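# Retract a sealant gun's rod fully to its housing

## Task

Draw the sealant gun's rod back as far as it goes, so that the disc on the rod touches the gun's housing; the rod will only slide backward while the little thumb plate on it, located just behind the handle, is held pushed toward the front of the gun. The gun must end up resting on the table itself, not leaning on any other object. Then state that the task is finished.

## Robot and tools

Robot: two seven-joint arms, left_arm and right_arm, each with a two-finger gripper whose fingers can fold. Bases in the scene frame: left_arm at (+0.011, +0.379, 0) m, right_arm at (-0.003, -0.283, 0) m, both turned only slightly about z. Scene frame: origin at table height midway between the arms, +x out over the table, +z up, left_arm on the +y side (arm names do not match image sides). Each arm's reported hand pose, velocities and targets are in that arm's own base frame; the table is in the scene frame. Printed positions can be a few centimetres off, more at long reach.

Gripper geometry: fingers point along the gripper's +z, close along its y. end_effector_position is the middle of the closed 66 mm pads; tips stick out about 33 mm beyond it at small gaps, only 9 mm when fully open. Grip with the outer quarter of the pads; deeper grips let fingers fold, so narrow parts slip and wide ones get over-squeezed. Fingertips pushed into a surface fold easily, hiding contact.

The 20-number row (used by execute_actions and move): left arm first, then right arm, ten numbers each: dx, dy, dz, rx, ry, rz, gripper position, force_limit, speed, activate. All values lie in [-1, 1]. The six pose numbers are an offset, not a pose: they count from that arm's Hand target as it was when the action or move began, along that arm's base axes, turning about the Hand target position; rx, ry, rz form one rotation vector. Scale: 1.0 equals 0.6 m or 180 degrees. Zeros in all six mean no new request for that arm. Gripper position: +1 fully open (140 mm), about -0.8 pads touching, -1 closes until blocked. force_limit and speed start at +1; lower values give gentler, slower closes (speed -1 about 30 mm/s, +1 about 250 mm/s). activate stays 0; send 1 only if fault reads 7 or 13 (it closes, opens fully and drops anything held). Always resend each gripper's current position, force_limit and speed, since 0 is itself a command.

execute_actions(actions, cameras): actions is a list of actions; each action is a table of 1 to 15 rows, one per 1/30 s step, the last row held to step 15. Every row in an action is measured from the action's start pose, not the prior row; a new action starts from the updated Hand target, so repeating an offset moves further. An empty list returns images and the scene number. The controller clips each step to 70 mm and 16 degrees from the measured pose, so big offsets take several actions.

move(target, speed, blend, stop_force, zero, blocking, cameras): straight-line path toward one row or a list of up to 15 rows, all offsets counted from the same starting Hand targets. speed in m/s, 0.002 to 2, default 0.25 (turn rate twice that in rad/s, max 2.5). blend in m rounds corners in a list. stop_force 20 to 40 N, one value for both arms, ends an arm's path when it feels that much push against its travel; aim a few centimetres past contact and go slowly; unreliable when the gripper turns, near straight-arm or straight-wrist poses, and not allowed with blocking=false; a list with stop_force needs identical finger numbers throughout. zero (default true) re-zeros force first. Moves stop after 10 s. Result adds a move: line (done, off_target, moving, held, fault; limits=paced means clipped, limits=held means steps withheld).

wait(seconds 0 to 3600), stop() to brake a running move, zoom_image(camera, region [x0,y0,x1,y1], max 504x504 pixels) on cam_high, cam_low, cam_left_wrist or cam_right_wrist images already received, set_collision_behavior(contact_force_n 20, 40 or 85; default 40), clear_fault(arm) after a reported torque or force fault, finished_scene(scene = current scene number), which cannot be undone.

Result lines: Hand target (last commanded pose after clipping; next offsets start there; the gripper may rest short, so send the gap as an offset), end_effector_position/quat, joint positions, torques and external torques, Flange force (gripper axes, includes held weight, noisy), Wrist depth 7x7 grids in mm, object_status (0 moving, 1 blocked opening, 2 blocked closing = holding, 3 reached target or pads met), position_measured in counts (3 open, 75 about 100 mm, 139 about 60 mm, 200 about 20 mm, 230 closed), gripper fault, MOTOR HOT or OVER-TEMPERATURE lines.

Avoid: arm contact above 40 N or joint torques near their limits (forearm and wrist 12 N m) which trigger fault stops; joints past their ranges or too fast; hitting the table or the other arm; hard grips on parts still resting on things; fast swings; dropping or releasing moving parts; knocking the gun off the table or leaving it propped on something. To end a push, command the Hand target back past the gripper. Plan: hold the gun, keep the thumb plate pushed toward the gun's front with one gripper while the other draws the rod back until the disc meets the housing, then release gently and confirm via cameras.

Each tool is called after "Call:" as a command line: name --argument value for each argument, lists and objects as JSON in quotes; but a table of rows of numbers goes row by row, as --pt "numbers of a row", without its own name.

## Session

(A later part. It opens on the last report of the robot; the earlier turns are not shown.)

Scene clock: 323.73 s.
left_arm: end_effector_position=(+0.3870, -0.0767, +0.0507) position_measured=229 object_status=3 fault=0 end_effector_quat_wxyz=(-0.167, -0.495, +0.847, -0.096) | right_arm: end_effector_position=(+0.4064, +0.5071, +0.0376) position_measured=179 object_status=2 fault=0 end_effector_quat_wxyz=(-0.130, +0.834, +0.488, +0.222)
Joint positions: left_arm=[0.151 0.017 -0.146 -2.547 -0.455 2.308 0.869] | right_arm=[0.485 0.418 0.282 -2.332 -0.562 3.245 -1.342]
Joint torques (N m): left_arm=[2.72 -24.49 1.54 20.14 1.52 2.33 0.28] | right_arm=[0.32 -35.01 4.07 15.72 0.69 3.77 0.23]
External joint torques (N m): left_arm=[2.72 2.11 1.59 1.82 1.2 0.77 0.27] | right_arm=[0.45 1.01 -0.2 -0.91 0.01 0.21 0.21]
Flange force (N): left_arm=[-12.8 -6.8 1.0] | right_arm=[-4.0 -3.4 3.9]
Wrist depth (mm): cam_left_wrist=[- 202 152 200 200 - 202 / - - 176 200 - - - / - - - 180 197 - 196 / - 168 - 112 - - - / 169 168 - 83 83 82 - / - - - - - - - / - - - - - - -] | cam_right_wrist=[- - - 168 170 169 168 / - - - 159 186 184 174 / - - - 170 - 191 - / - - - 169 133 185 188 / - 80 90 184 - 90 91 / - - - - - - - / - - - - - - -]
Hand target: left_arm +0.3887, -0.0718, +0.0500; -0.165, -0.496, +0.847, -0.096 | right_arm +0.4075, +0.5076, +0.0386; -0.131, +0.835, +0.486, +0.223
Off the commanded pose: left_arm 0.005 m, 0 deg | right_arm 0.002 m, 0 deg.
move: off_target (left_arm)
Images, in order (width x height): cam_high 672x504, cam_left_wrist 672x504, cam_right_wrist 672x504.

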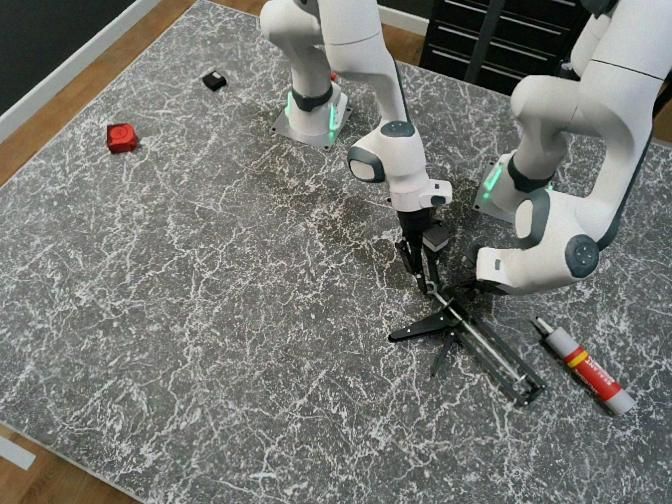

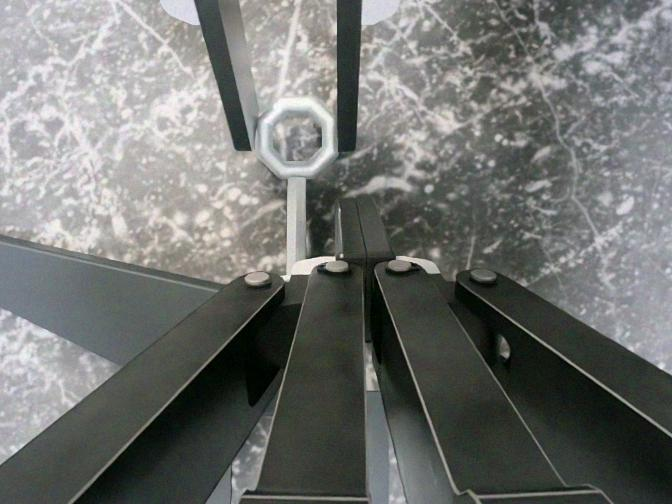

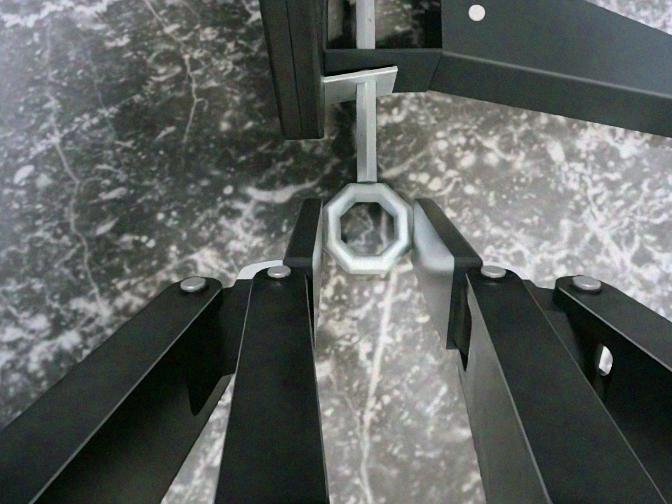

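Call:
move --pt "0.0049 0.0087 0 0 0 0 -0.8 1 1 0 0 0 0 0 0 0 -1 0 -1 0" --pt "0.0049 0.0087 0 0 0 0 -0.8 1 1 0 -0.0165 -0.029 0 0 0 0 -1 0 -1 0" --speed '[0.03, 0.03]' --stop_force 25 --cameras '["cam_left_wrist", "cam_right_wrist", "cam_high"]'

Scene clock: 334.13 s.
left_arm: end_effector_position=(+0.3902, -0.0695, +0.0507) position_measured=229 object_status=3 fault=0 end_effector_quat_wxyz=(-0.167, -0.496, +0.846, -0.096) | right_arm: end_effector_position=(+0.3995, +0.4943, +0.0378) position_measured=232 object_status=0 fault=0 end_effector_quat_wxyz=(-0.130, +0.835, +0.486, +0.222)
Joint positions: left_arm=[0.159 0.025 -0.138 -2.536 -0.446 2.303 0.875] | right_arm=[0.483 0.39 0.272 -2.381 -0.562 3.271 -1.342]
Joint torques (N m): left_arm=[1.52 -24.73 0.34 20.28 1.12 2.3 0.27] | right_arm=[0.44 -34.2 3.66 15.09 0.54 3.93 0.1]
External joint torques (N m): left_arm=[1.46 2.18 0.35 1.95 0.8 0.74 0.25] | right_arm=[0.46 0.99 -0.3 -1.29 -0.12 0.33 0.08]
Flange force (N): left_arm=[-10.5 -8.5 2.6] | right_arm=[0.0 0.0 0.0]
Wrist depth (mm): cam_left_wrist=[- - - 163 - - - / - 206 - 200 - - - / 201 201 197 180 - - - / 191 187 202 112 - - - / 169 168 - 83 83 86 196 / - - - - - - - / - - - - - - -] | cam_right_wrist=[- 204 - 180 181 174 171 / - - - 177 - - 190 / - - - 173 - 191 190 / - - - 115 107 - 188 / - - 80 - - - - / - - - - - - - / - - - - - - -]
Hand target: left_arm +0.3916, -0.0665, +0.0500; -0.165, -0.496, +0.847, -0.096 | right_arm +0.3998, +0.4942, +0.0386; -0.131, +0.835, +0.486, +0.223 (not the last commanded pose)
Off the commanded pose: left_arm 0.003 m, 0 deg | right_arm 0.005 m, 0 deg.
move: given up (right_arm; no force reading, so stop_force could not act: that arm's path ended)
Images, in order (width x height): cam_high 672x504, cam_left_wrist 672x504, cam_right_wrist 672x504.

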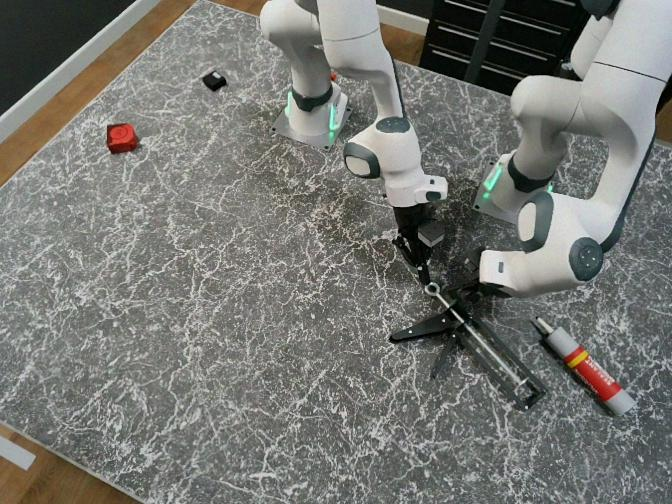

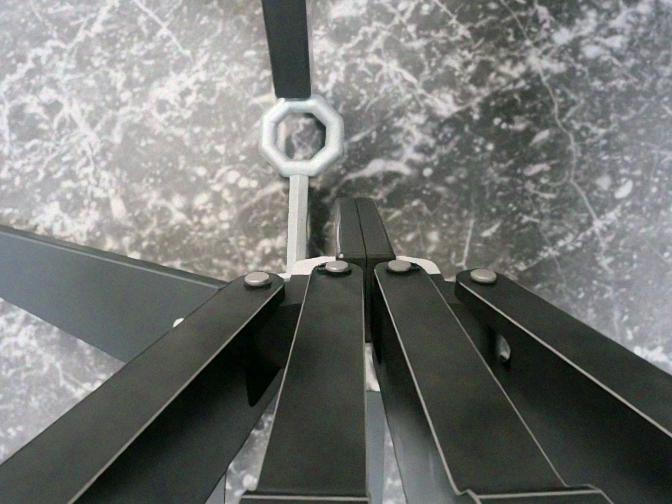

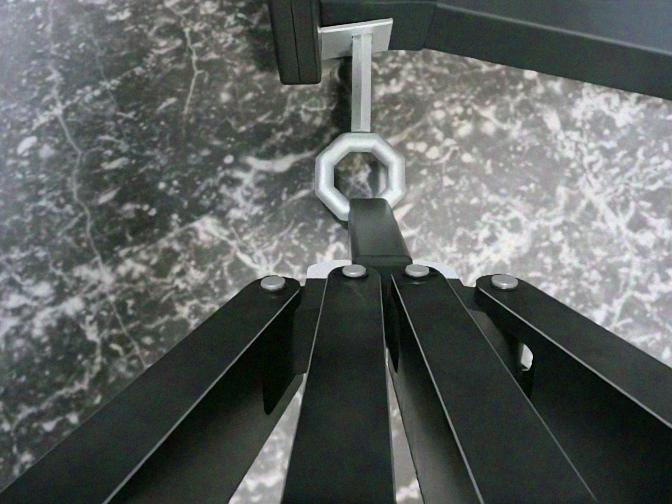

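Call:
move --pt "0 0 0 0 0 0 -0.8 1 1 0 0 0 0.045 0 0 0 -0.05 0 1 0" --pt "0 0 0 0 0 0 -0.8 1 1 0 0.0177 0.0398 0.0333 0 0 0 -0.05 0 1 0" --pt "0 0 0 0 0 0 -0.8 1 1 0 0.0177 0.0398 -0.0075 0 0 0 -0.05 0 1 0" --speed '[0.15,0.15,0.06]' --cameras '["cam_left_wrist", "cam_right_wrist"]'

Scene clock: 376.43 s.
left_arm: end_effector_position=(+0.3902, -0.0695, +0.0507) position_measured=229 object_status=3 fault=0 end_effector_quat_wxyz=(-0.167, -0.496, +0.846, -0.096) | right_arm: end_effector_position=(+0.4095, +0.5168, +0.0329) position_measured=135 object_status=3 fault=0 end_effector_quat_wxyz=(-0.129, +0.834, +0.489, +0.222)
Joint positions: left_arm=[0.159 0.025 -0.138 -2.536 -0.446 2.303 0.875] | right_arm=[0.516 0.446 0.262 -2.296 -0.564 3.236 -1.332]
Joint velocities: left_arm=[within noise] | right_arm=[0.002 -0.001 -0.001 0.001 0.001 0.005 0.001]
Joint torques (N m): left_arm=[1.52 -24.74 0.34 20.3 1.12 2.31 0.24] | right_arm=[1.27 -35.68 4.39 16.25 0.92 3.81 0.29]
External joint torques (N m): left_arm=[1.55 2.15 0.44 1.98 0.8 0.76 0.23] | right_arm=[1.3 1.55 -0.03 -0.54 0.22 0.25 0.27]
Flange force (N): left_arm=[-10.6 -8.5 2.5] | right_arm=[-3.9 -6.4 8.5]
Wrist depth (mm): cam_left_wrist=[- 131 201 201 134 - 199 / - - 179 199 - - - / - 200 - 183 198 - - / 169 200 - 112 - - - / 168 168 - 83 83 82 196 / - - - - - - - / - - - - - - -] | cam_right_wrist=[- - - 162 165 164 163 / - 193 - 154 187 179 167 / 187 188 - 170 - - - / - - 121 169 151 - - / - - 91 180 175 90 79 / - - - - 172 - - / - - - - - - -]
Hand target: left_arm +0.3916, -0.0665, +0.0500; -0.165, -0.496, +0.847, -0.096 | right_arm +0.4105, +0.5181, +0.0341; -0.131, +0.835, +0.486, +0.223
Off the commanded pose: left_arm 0.003 m, 0 deg | right_arm 0.002 m, 0 deg.
move: done

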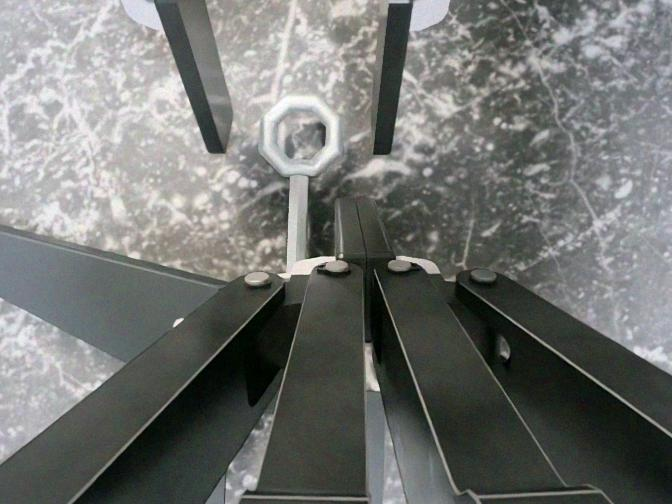

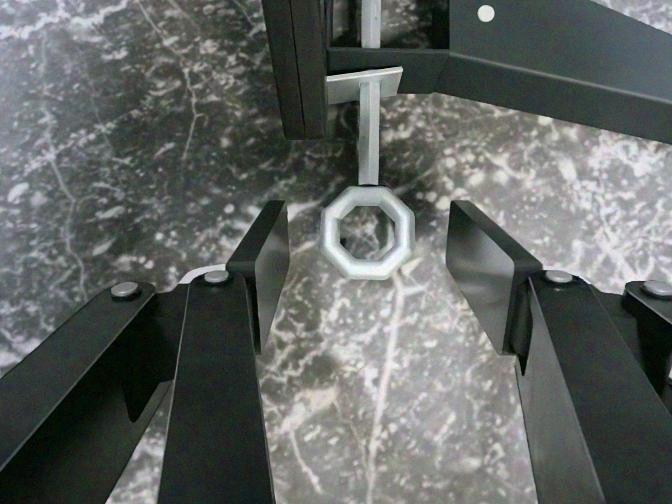

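Call:
move --pt "0 0 0 0 0 0 -0.8 1 1 0 0 0 -0.006 0 0 0 -0.05 0 1 0" --pt "0 0 0 0 0 0 -0.8 1 1 0 0 0 -0.006 0 0 0 -1 0 -1 0" --speed '[0.05,0.05]' --cameras '["cam_left_wrist", "cam_right_wrist"]'

Scene clock: 381.03 s.
left_arm: end_effector_position=(+0.3903, -0.0694, +0.0507) position_measured=229 object_status=3 fault=0 end_effector_quat_wxyz=(-0.166, -0.496, +0.847, -0.096) | right_arm: end_effector_position=(+0.4098, +0.5172, +0.0301) position_measured=177 object_status=0 fault=0 end_effector_quat_wxyz=(-0.130, +0.834, +0.488, +0.222)
Joint positions: left_arm=[0.159 0.025 -0.138 -2.536 -0.446 2.303 0.875] | right_arm=[0.531 0.453 0.245 -2.294 -0.564 3.246 -1.328]
Joint torques (N m): left_arm=[1.48 -24.79 0.33 20.08 0.99 1.92 0.25] | right_arm=[0.96 -35.53 4 16.12 0.63 3.85 0.19]
External joint torques (N m): left_arm=[1.52 2.13 0.44 1.78 0.67 0.38 0.23] | right_arm=[0.95 2.02 -0.33 -0.6 -0.06 0.28 0.17]
Flange force (N): left_arm=[-10.1 -7.9 1.7] | right_arm=[-4.3 -5.0 9.2]
Wrist depth (mm): cam_left_wrist=[- 201 148 199 203 - - / - 200 184 184 200 - - / - 198 200 183 - - - / 172 167 - 114 - 197 - / 168 168 - 83 83 88 - / - - - - - - - / - - - - - - -] | cam_right_wrist=[- - - 161 162 161 160 / - - 192 166 - 171 165 / - - - 168 - - - / - - - 163 136 - 178 / - 80 85 - 172 90 - / - - - - - - - / - - - - - - -]
Hand target: left_arm +0.3916, -0.0665, +0.0500; -0.165, -0.496, +0.847, -0.096 | right_arm +0.4105, +0.5181, +0.0305; -0.131, +0.835, +0.486, +0.223
Off the commanded pose: left_arm 0.003 m, 0 deg | right_arm 0.001 m, 0 deg.
move: done

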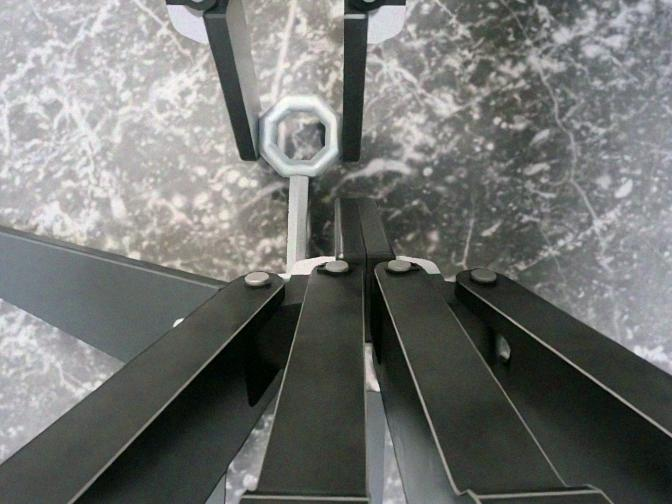

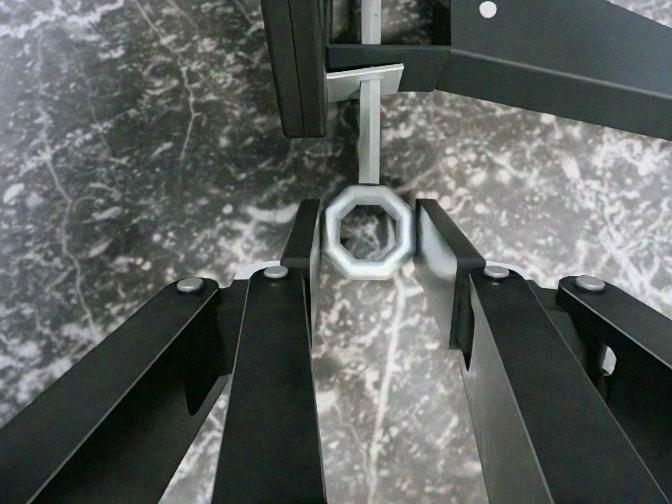

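Call:
move --target '[0.0065,0.0116,0,0,0,0,-0.8,1,1,0, -0.0066,-0.0116,0,0,0,0,-1,0,-1,0]' --speed 0.02 --cameras '["cam_left_wrist", "cam_right_wrist"]'

Scene clock: 385.27 s.
left_arm: end_effector_position=(+0.3881, -0.0711, +0.0513) position_measured=229 object_status=3 fault=0 end_effector_quat_wxyz=(-0.176, -0.492, +0.847, -0.095) | right_arm: end_effector_position=(+0.4064, +0.5144, +0.0309) position_measured=177 object_status=2 fault=0 end_effector_quat_wxyz=(-0.133, +0.834, +0.486, +0.224)
Joint positions: left_arm=[0.161 0.033 -0.137 -2.524 -0.443 2.28 0.88] | right_arm=[0.534 0.444 0.239 -2.313 -0.564 3.266 -1.323]
Joint velocities: left_arm=[within noise] | right_arm=[-0.001 0 0 -0.002 -0.001 0.004 0.003]
Joint torques (N m): left_arm=[5.12 -24.55 4.07 21.13 2.56 4.61 0.24] | right_arm=[-0.17 -38.22 2.91 12.55 0.13 3.06 0.01]
External joint torques (N m): left_arm=[5.13 2.64 4.18 2.81 2.26 3.12 0.23] | right_arm=[-0.22 -1.18 -1.28 -3.92 -0.54 -0.51 -0.01]
Flange force (N): left_arm=[-21.4 -7.4 3.4] | right_arm=[-12.9 -6.0 -9.3]
Wrist depth (mm): cam_left_wrist=[204 203 140 201 - - 200 / - 203 183 186 - - - / - - - 182 - 198 - / - 170 - 114 - 198 - / 167 167 - 83 88 82 - / - - - - - - - / - - - - - - -] | cam_right_wrist=[- - - 161 163 161 161 / - - - 166 - 174 166 / - - - 167 185 - - / - - - 164 136 - - / - 80 85 174 - 90 91 / - - - 172 - - - / - - - - - - -]
Hand target: left_arm +0.3955, -0.0596, +0.0500; -0.165, -0.496, +0.847, -0.096 | right_arm +0.4065, +0.5111, +0.0305; -0.131, +0.835, +0.486, +0.223
Off the commanded pose: left_arm 0.014 m, 1 deg | right_arm 0.003 m, 0 deg.
move: off_target (left_arm)

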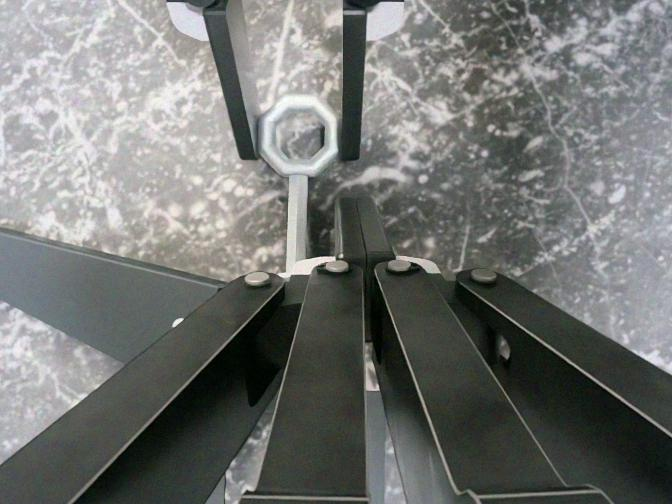

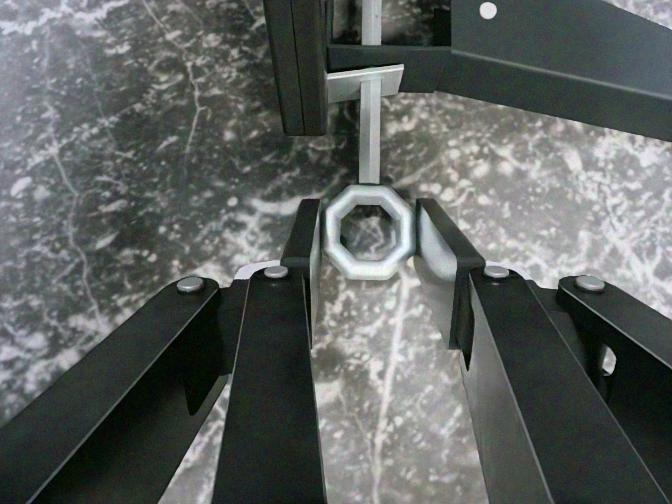

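Call:
zoom_image --camera "cam_right_wrist" --region '[260, 0, 440, 150]'

Call:
zoom_image --camera "cam_left_wrist" --region '[260, 170, 420, 300]'

Scaled by 2.800 from the camera's image (finer frame: 960x720).

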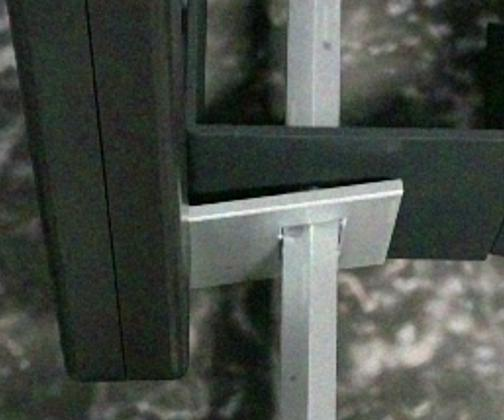

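Scaled by 3.150 from the camera's image (finer frame: 960x720).

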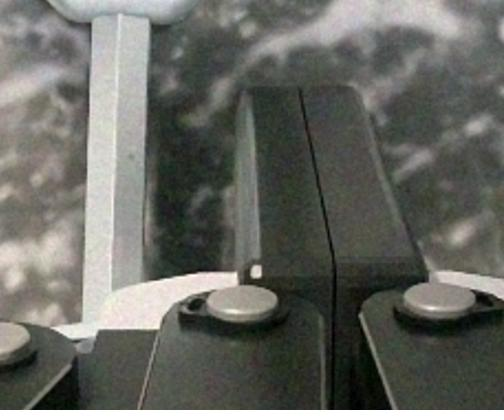

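Call:
set_collision_behavior --contact_force_n 85

Call:
move --target '[0.0065,0.0116,0,0,0,0,-0.8,1,1,0, 0,0,0,0,0,0,-1,0,-1,0]' --speed 0.02 --cameras '["cam_left_wrist", "cam_right_wrist"]'

Set on each arm: contact force limit 85 N; load limits (N m) waist: 85, shoulder: 85, upper arm roll: 85, elbow: 85, forearm roll: 11, wrist pitch: 11, wrist roll: 11.

Scene clock: 407.57 s.
left_arm: end_effector_position=(+0.3880, -0.0695, +0.0518) position_measured=229 object_status=3 fault=0 end_effector_quat_wxyz=(-0.182, -0.489, +0.848, -0.095) | right_arm: end_effector_position=(+0.4058, +0.5155, +0.0314) position_measured=177 object_status=2 fault=0 end_effector_quat_wxyz=(-0.135, +0.834, +0.485, +0.225)
Joint positions: left_arm=[0.166 0.043 -0.134 -2.51 -0.438 2.262 0.886] | right_arm=[0.535 0.444 0.239 -2.313 -0.564 3.268 -1.32]
Joint velocities: left_arm=[0.002 0 0.001 0.003 0.002 -0.003 0.005] | right_arm=[within noise]
Joint torques (N m): left_arm=[7.72 -24.77 6.32 21.92 3.5 6.04 0.31] | right_arm=[-0.92 -38.15 2.6 12.35 0.13 2.71 -0.08]
External joint torques (N m): left_arm=[7.71 2.7 6.44 3.64 3.21 4.6 0.29] | right_arm=[-0.94 -0.92 -1.57 -4.17 -0.55 -0.88 -0.09]
Flange force (N): left_arm=[-28.2 -6.4 3.0] | right_arm=[-11.6 -2.9 -11.2]
Wrist depth (mm): cam_left_wrist=[- - 140 138 200 202 203 / - 201 178 186 201 - 201 / - - 202 183 198 - - / - 168 - 112 - 203 201 / 167 166 - 83 93 82 198 / - - - - - - - / - - - - - - -] | cam_right_wrist=[- 198 196 161 163 162 161 / 193 192 - 167 180 177 167 / - 184 - 169 185 185 - / 181 181 - 164 136 115 - / 178 80 85 - 136 90 - / - - - - - - - / - - - - - - -]
Hand target: left_arm +0.3994, -0.0526, +0.0500; -0.165, -0.496, +0.847, -0.096 | right_arm +0.4065, +0.5111, +0.0305; -0.131, +0.835, +0.486, +0.223
Off the commanded pose: left_arm 0.020 m, 2 deg | right_arm 0.005 m, 0 deg.
move: off_target (left_arm)

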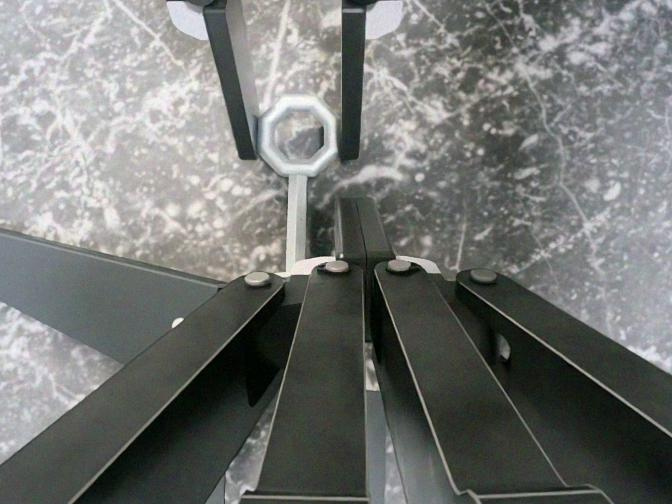

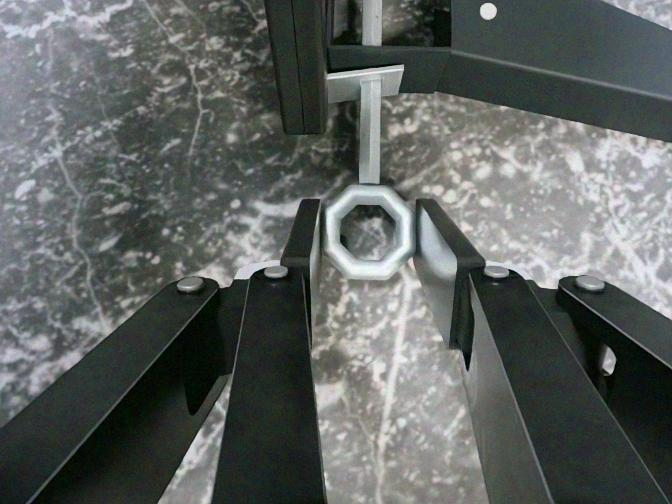

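Call:
move --pt "-0.0272 -0.0427 0 0 0 0 -0.8 1 1 0 0 0 0 0 0 0 -1 0 -1 0" --pt "-0.0345 -0.0385 -0.0108 0 0 0 -0.8 1 1 0 0 0 0 0 0 0 -1 0 -1 0" --speed 0.08 --cameras '["cam_left_wrist", "cam_right_wrist"]'

Call:
zoom_image --camera "cam_right_wrist" --region '[240, 0, 440, 170]'

Scene clock: 434.73 s.
left_arm: end_effector_position=(+0.3790, -0.0760, +0.0447) position_measured=229 object_status=3 fault=0 end_effector_quat_wxyz=(-0.165, -0.496, +0.847, -0.095) | right_arm: end_effector_position=(+0.4049, +0.5133, +0.0303) position_measured=177 object_status=2 fault=0 end_effector_quat_wxyz=(-0.133, +0.835, +0.486, +0.223)
Joint positions: left_arm=[0.149 0.009 -0.149 -2.577 -0.464 2.333 0.877] | right_arm=[0.535 0.442 0.238 -2.318 -0.564 3.267 -1.322]
Joint velocities: left_arm=[-0.002 0.001 0.001 0 -0.001 0.005 0] | right_arm=[within noise]
Joint torques (N m): left_arm=[0.54 -24.04 -0.43 18.71 -0.27 1.85 0.24] | right_arm=[-0.62 -36.98 3.39 15.47 0.72 3.7 0.03]
External joint torques (N m): left_arm=[0.44 1.86 -0.5 0.83 -0.6 0.29 0.23] | right_arm=[-0.64 0.12 -0.74 -0.97 0.04 0.12 0.02]
Flange force (N): left_arm=[-5.0 -5.8 4.7] | right_arm=[-3.6 0.0 -1.4]
Wrist depth (mm): cam_left_wrist=[- - 131 131 - - 193 / - - 168 154 - - - / - - 172 177 - - - / - - 192 112 - 188 - / 163 163 - 83 83 86 - / - - - - - - - / - - - - - - -] | cam_right_wrist=[- - 121 161 161 161 160 / - - 190 169 182 180 167 / - - 185 166 - 184 - / - - - 161 160 100 177 / - 80 85 - 117 90 - / - - - - 169 - - / - - - - 165 - -]
Hand target: left_arm +0.3787, -0.0757, +0.0435; -0.165, -0.496, +0.847, -0.096 | right_arm +0.4065, +0.5111, +0.0305; -0.131, +0.835, +0.486, +0.223
Off the commanded pose: left_arm 0.001 m, 0 deg | right_arm 0.003 m, 0 deg.
move: done

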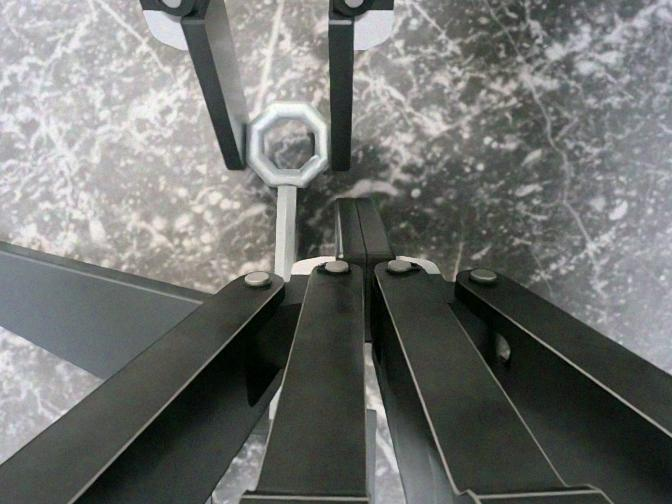

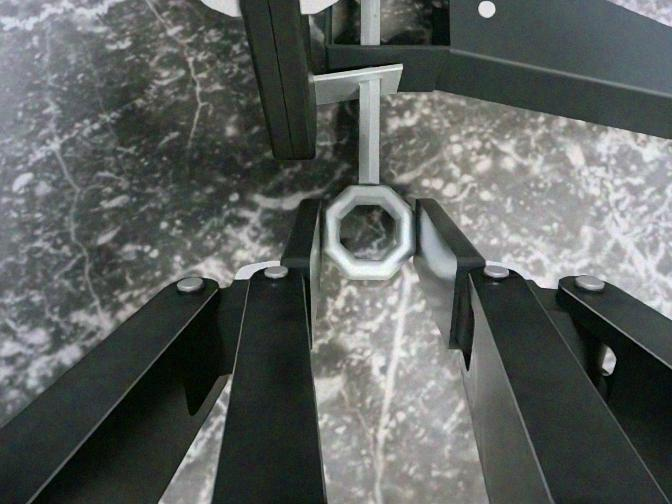

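Scaled by 2.520 from the camera's image (finer frame: 960x720).

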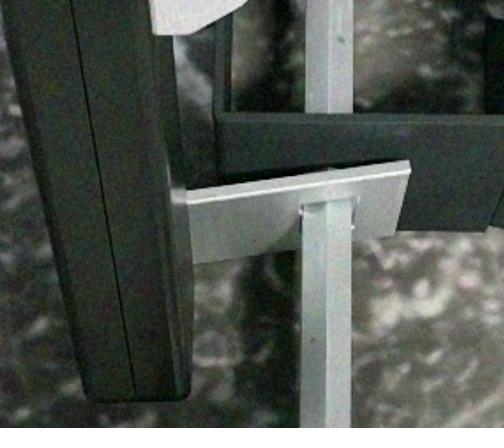

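Call:
move --target '[0.0147,0.0262,0,0,0,0,-0.8,1,1,0, 0,0,0,0,0,0,-1,0,-1,0]' --speed 0.03 --cameras '["cam_left_wrist", "cam_right_wrist"]'

Call:
zoom_image --camera "cam_right_wrist" --region '[240, 0, 440, 170]'

Scene clock: 439.67 s.
left_arm: end_effector_position=(+0.3807, -0.0717, +0.0447) position_measured=229 object_status=3 fault=0 end_effector_quat_wxyz=(-0.175, -0.492, +0.848, -0.096) | right_arm: end_effector_position=(+0.4043, +0.5145, +0.0308) position_measured=177 object_status=2 fault=0 end_effector_quat_wxyz=(-0.134, +0.834, +0.486, +0.224)
Joint positions: left_arm=[0.16 0.03 -0.14 -2.55 -0.454 2.304 0.892] | right_arm=[0.536 0.442 0.239 -2.317 -0.564 3.267 -1.322]
Joint velocities: left_arm=[0 0 0 0 0 -0.002 0.006] | right_arm=[within noise]
Joint torques (N m): left_arm=[5.81 -24.6 4.57 20.43 2.64 4.24 0.28] | right_arm=[-1.17 -37.3 2.51 13.84 0.39 2.92 -0.02]
External joint torques (N m): left_arm=[5.83 2.18 4.67 2.43 2.33 2.75 0.27] | right_arm=[-1.2 -0.18 -1.65 -2.63 -0.29 -0.67 -0.03]
Flange force (N): left_arm=[-21.3 -4.6 1.4] | right_arm=[-7.5 -0.6 -5.9]
Wrist depth (mm): cam_left_wrist=[- - 147 131 - - 194 / - 195 169 176 - - - / 195 194 174 180 191 - - / 189 193 191 112 192 192 - / 161 161 - 83 88 82 - / - - - - - - - / - - - - - - -] | cam_right_wrist=[- 197 122 170 163 162 161 / - - - 168 - 177 166 / - - - 166 - - - / - - - 164 136 - - / - 80 85 173 173 90 - / - - - - - - - / - - - - - - -]
Hand target: left_arm +0.3875, -0.0600, +0.0435; -0.165, -0.496, +0.847, -0.096 | right_arm +0.4065, +0.5111, +0.0305; -0.131, +0.835, +0.486, +0.223
Off the commanded pose: left_arm 0.014 m, 1 deg | right_arm 0.004 m, 0 deg.
move: off_target (left_arm)

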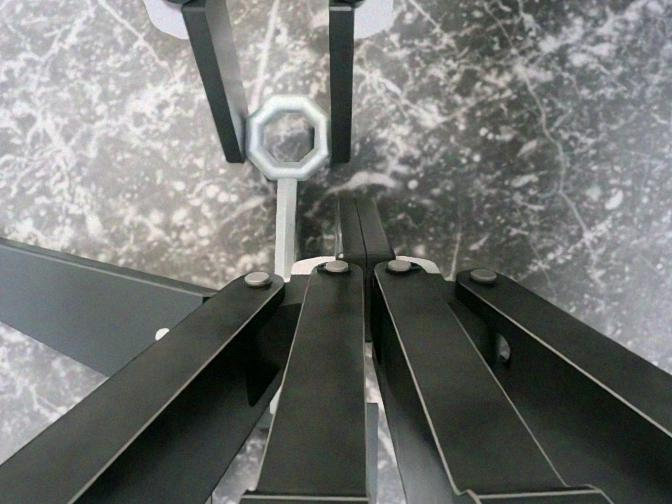

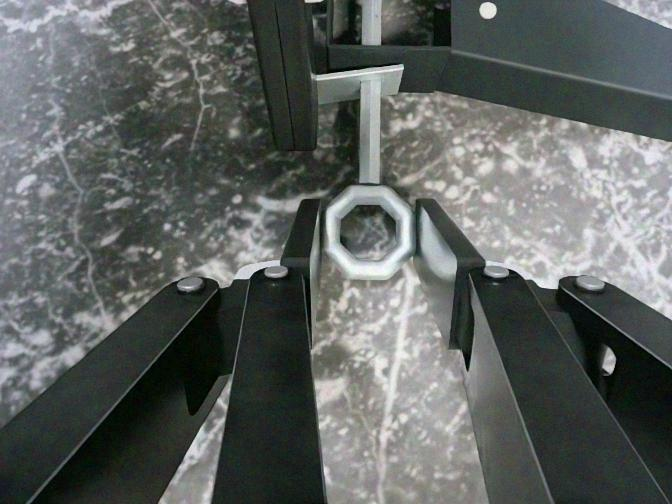

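Scaled by 2.520 from the camera's image (finer frame: 960x720).

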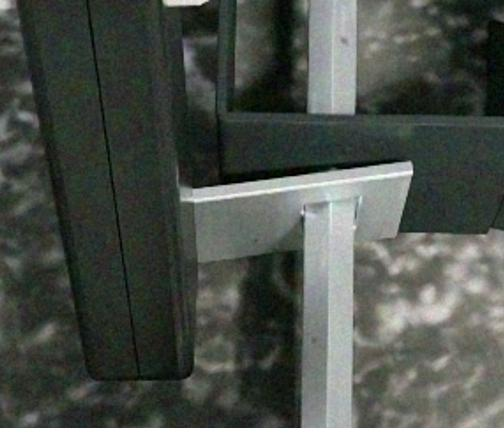

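Call:
move --target '[0.0106,0.0189,0,0,0,0,-0.8,1,1,0, 0,0,0,0,0,0,-1,0,-1,0]' --speed 0.03 --cameras '["cam_left_wrist", "cam_right_wrist", "cam_high"]'

Call:
zoom_image --camera "cam_right_wrist" --region '[240, 0, 440, 170]'

Scene clock: 450.90 s.
left_arm: end_effector_position=(+0.3859, -0.0623, +0.0454) position_measured=229 object_status=3 fault=0 end_effector_quat_wxyz=(-0.177, -0.491, +0.848, -0.096) | right_arm: end_effector_position=(+0.4046, +0.5157, +0.0314) position_measured=177 object_status=2 fault=0 end_effector_quat_wxyz=(-0.135, +0.834, +0.486, +0.225)
Joint positions: left_arm=[0.172 0.046 -0.128 -2.526 -0.44 2.286 0.904] | right_arm=[0.536 0.443 0.239 -2.315 -0.564 3.269 -1.322]
Joint velocities: left_arm=[0 0.001 0 0 0.002 -0.001 0.006] | right_arm=[within noise]
Joint torques (N m): left_arm=[6.33 -24.32 5.14 20.68 2.95 4.9 0.25] | right_arm=[-1.42 -37.94 2.38 13.03 0.29 2.75 -0.03]
External joint torques (N m): left_arm=[6.28 3.03 5.22 2.64 2.65 3.43 0.24] | right_arm=[-1.39 -0.93 -1.72 -3.4 -0.39 -0.82 -0.05]
Flange force (N): left_arm=[-24.4 -5.7 3.6] | right_arm=[-9.2 -0.8 -10.5]
Wrist depth (mm): cam_left_wrist=[197 - 146 140 - 199 196 / - 196 173 175 - - 196 / - 194 - 175 193 192 - / - 177 - 112 193 - - / 160 161 - 83 88 82 191 / - - - - - - - / - - - - - - -] | cam_right_wrist=[- - 197 167 175 163 161 / - - - 171 194 185 172 / - - 185 168 - - - / - - 182 162 136 - 178 / - 80 85 - - 90 91 / - - - - - - - / - - - - - - -]
Hand target: left_arm +0.3939, -0.0487, +0.0435; -0.165, -0.496, +0.847, -0.096 | right_arm +0.4065, +0.5111, +0.0305; -0.131, +0.835, +0.486, +0.223
Off the commanded pose: left_arm 0.016 m, 2 deg | right_arm 0.005 m, 0 deg.
move: off_target (left_arm)
Images, in order (width x height): cam_high 672x504, cam_left_wrist 672x504, cam_right_wrist 672x504.

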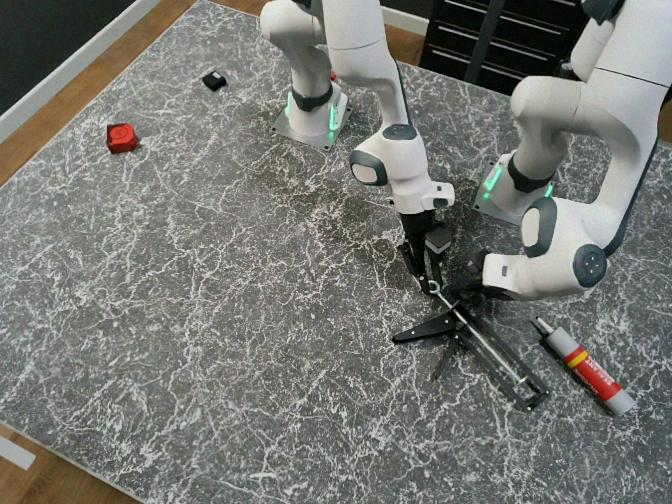

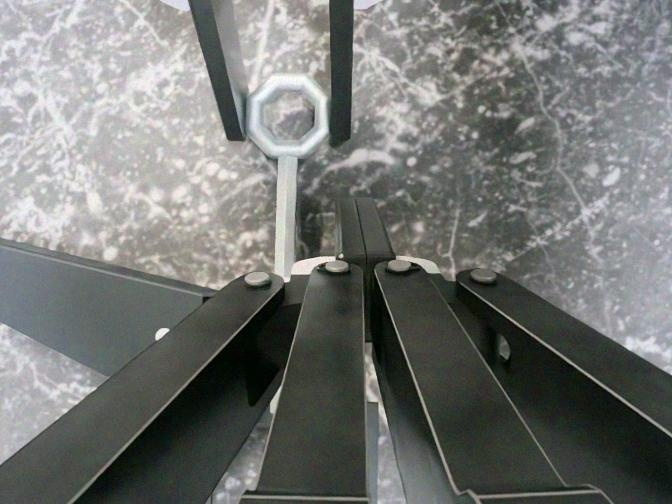

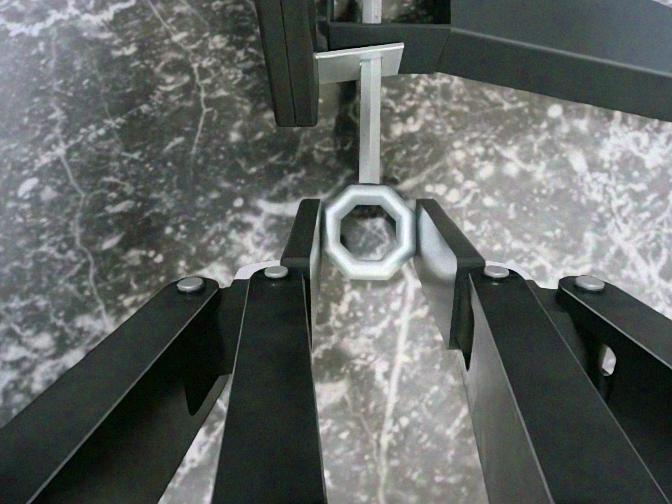

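Scaled by 2.520 from the camera's image (finer frame: 960x720).

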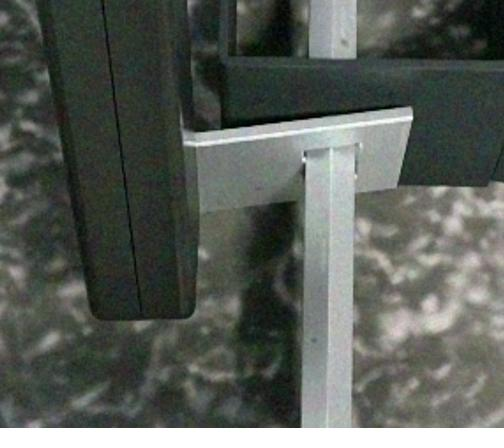

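Call:
move --target '[0,0,0,0,0,0,-0.8,1,1,0, -0.0673,-0.1151,0,0,0,0,-1,0,-1,0]' --speed 0.06 --cameras '["cam_left_wrist", "cam_right_wrist", "cam_high"]'

Scene clock: 460.37 s.
left_arm: end_effector_position=(+0.3866, -0.0620, +0.0456) position_measured=229 object_status=3 fault=0 end_effector_quat_wxyz=(-0.177, -0.490, +0.848, -0.096) | right_arm: end_effector_position=(+0.3639, +0.4460, +0.0299) position_measured=177 object_status=2 fault=0 end_effector_quat_wxyz=(-0.133, +0.835, +0.486, +0.222)
Joint positions: left_arm=[0.173 0.047 -0.127 -2.525 -0.44 2.286 0.907] | right_arm=[0.569 0.303 0.143 -2.571 -0.573 3.404 -1.338]
Joint velocities: left_arm=[within noise] | right_arm=[0.001 0 -0.003 -0.001 0 0.003 -0.002]
Joint torques (N m): left_arm=[6.08 -24.21 4.92 19.68 2.86 4.98 0.22] | right_arm=[-1.48 -32.74 -0.5 11.2 0.47 3.32 -0.1]
External joint torques (N m): left_arm=[6.01 3.27 4.98 1.56 2.55 3.5 0.21] | right_arm=[-1.48 -1.29 -2.43 -2.98 -0.1 -0.26 -0.12]
Flange force (N): left_arm=[-22.6 -3.6 5.6] | right_arm=[0.0 0.0 0.0]
Wrist depth (mm): cam_left_wrist=[- - - 196 - - - / - - 193 - - - - / - - 194 - 195 - - / 194 194 193 112 193 192 - / 160 161 - 83 88 86 - / - - - - - - - / - - - - - - -] | cam_right_wrist=[- - - 177 - - - / - 193 - 172 - - - / - - - 165 182 - - / - - - 164 136 178 180 / - 80 85 - - 90 - / - - - - - - - / - - - - - - -]
Hand target: left_arm +0.3939, -0.0487, +0.0435; -0.165, -0.496, +0.847, -0.096 | right_arm +0.3661, +0.4420, +0.0305; -0.131, +0.835, +0.486, +0.223
Off the commanded pose: left_arm 0.015 m, 2 deg | right_arm 0.005 m, 0 deg.
move: off_target (right_arm)
Images, in order (width x height): cam_high 672x504, cam_left_wrist 672x504, cam_right_wrist 672x504.

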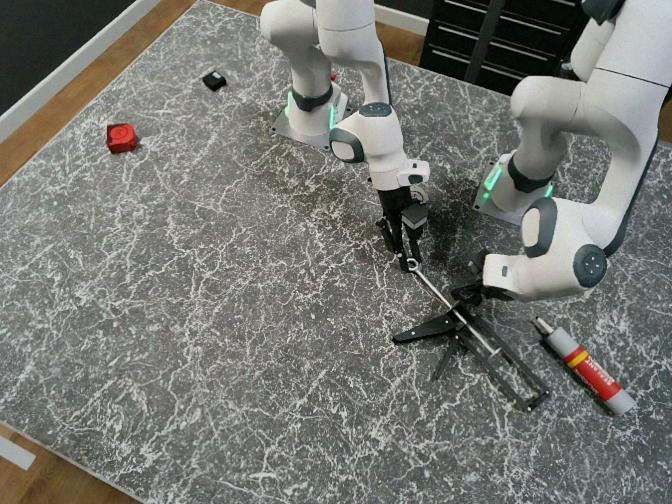

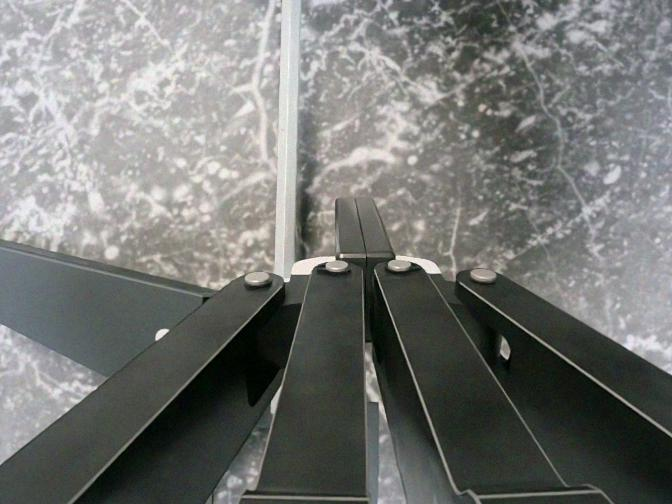

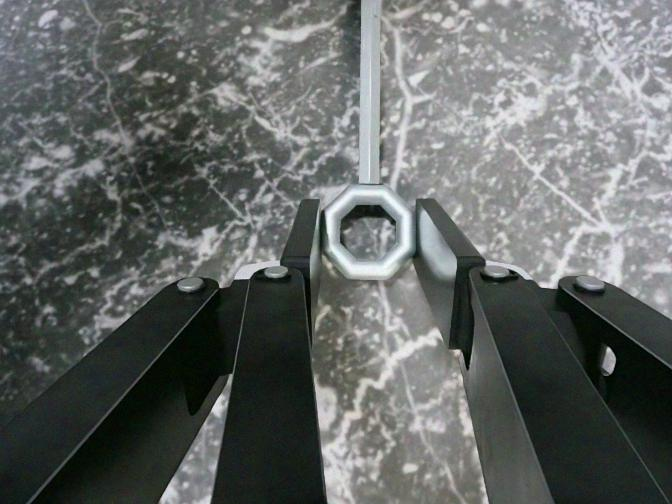

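Call:
move --target '[0,0,0,0,0,0,-0.8,1,1,0, -0.0631,-0.1079,0,0,0,0,-1,0,-1,0]' --speed 0.06 --cameras '["cam_left_wrist", "cam_right_wrist", "cam_high"]'

Call:
zoom_image --camera "cam_high" --region '[360, 210, 560, 420]'

Scene clock: 467.40 s.
left_arm: end_effector_position=(+0.3860, -0.0617, +0.0457) position_measured=229 object_status=3 fault=0 end_effector_quat_wxyz=(-0.178, -0.490, +0.848, -0.096) | right_arm: end_effector_position=(+0.3296, +0.3852, +0.0348) position_measured=177 object_status=2 fault=0 end_effector_quat_wxyz=(-0.136, +0.832, +0.487, +0.228)
Joint positions: left_arm=[0.173 0.047 -0.126 -2.524 -0.438 2.283 0.907] | right_arm=[0.597 0.183 0.045 -2.792 -0.573 3.529 -1.4]
Joint velocities: left_arm=[within noise] | right_arm=[0.001 0 -0.001 0 0.001 0.002 -0.006]
Joint torques (N m): left_arm=[6.84 -23.42 5.59 19.13 2.57 5.45 0.2] | right_arm=[-1.14 -25.9 -1.92 5.85 0.64 2.32 -0.21]
External joint torques (N m): left_arm=[6.88 3.98 5.76 1.06 2.26 3.99 0.19] | right_arm=[-1.13 0.24 -2.6 -6.34 0.22 -1.3 -0.23]
Flange force (N): left_arm=[-24.7 -2.7 8.0] | right_arm=[0.0 0.0 0.0]
Wrist depth (mm): cam_left_wrist=[- - - 198 197 - - / - 196 196 197 - 196 - / - - - 193 197 194 193 / - - - 105 - - - / 156 157 - 83 88 82 - / - - - - - - - / - - - - - - -] | cam_right_wrist=[- - - 199 202 - - / - - 194 174 - - - / - 187 - 167 - 189 189 / 184 - - 165 136 101 182 / - 80 85 - - 90 - / - - - - - - - / - - - 167 - - -]
Hand target: left_arm +0.3939, -0.0487, +0.0435; -0.165, -0.496, +0.847, -0.096 | right_arm +0.3283, +0.3773, +0.0305; -0.131, +0.835, +0.486, +0.223
Off the commanded pose: left_arm 0.015 m, 2 deg | right_arm 0.009 m, 1 deg.
move: off_target (right_arm)
Images, in order (width x height): cam_high 672x504, cam_left_wrist 672x504, cam_right_wrist 672x504.

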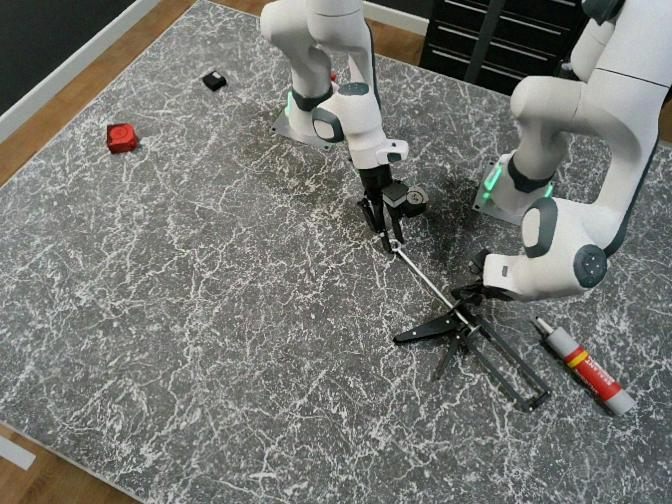

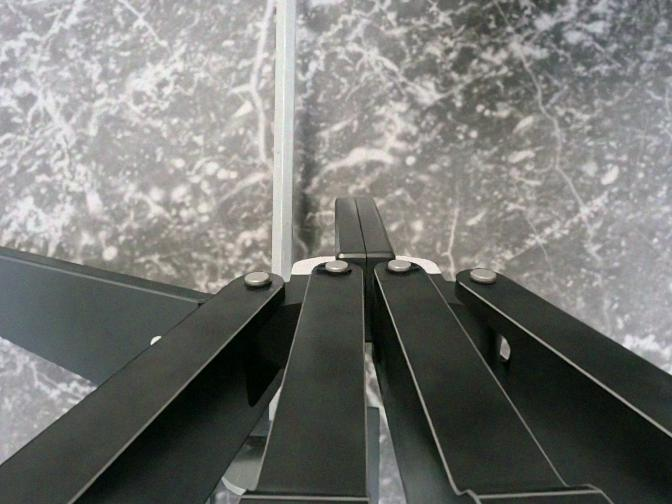

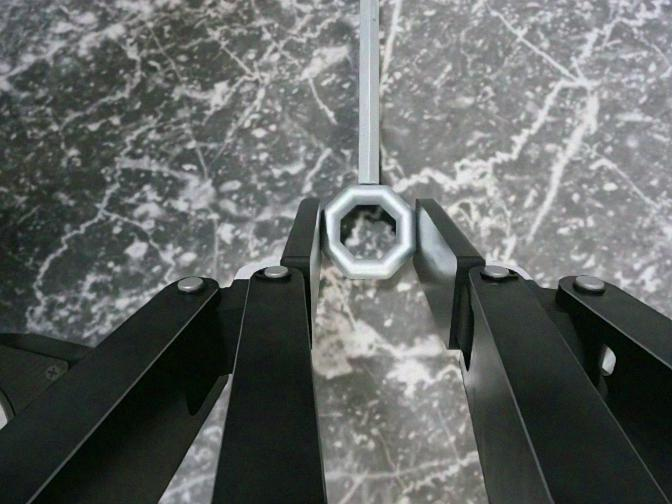

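Scaled by 2.400 from the camera's image (finer frame: 960x720).

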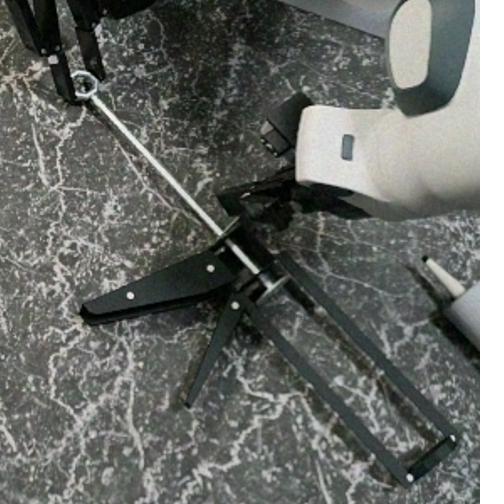

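Call:
zoom_image --camera "cam_high" --region '[430, 280, 510, 350]'

Call:
zoom_image --camera "cam_left_wrist" --region '[180, 380, 400, 504]'

Scaled by 6.300 from the camera's image (finer frame: 960x720).

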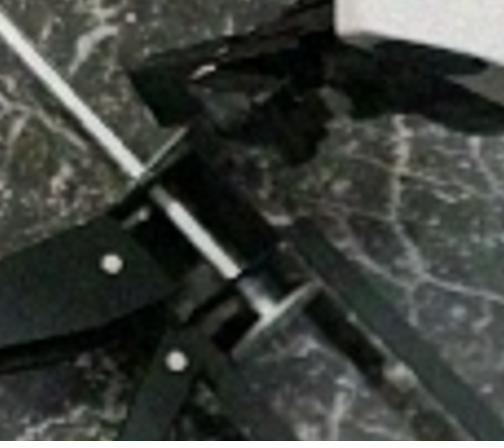

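Scaled by 2.291 from the camera's image (finer frame: 960x720).

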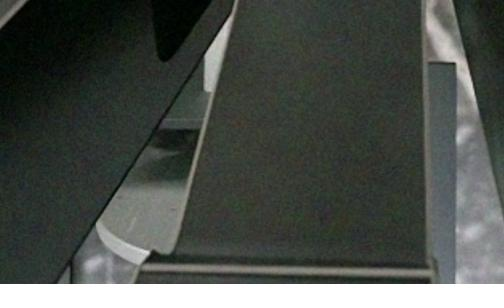

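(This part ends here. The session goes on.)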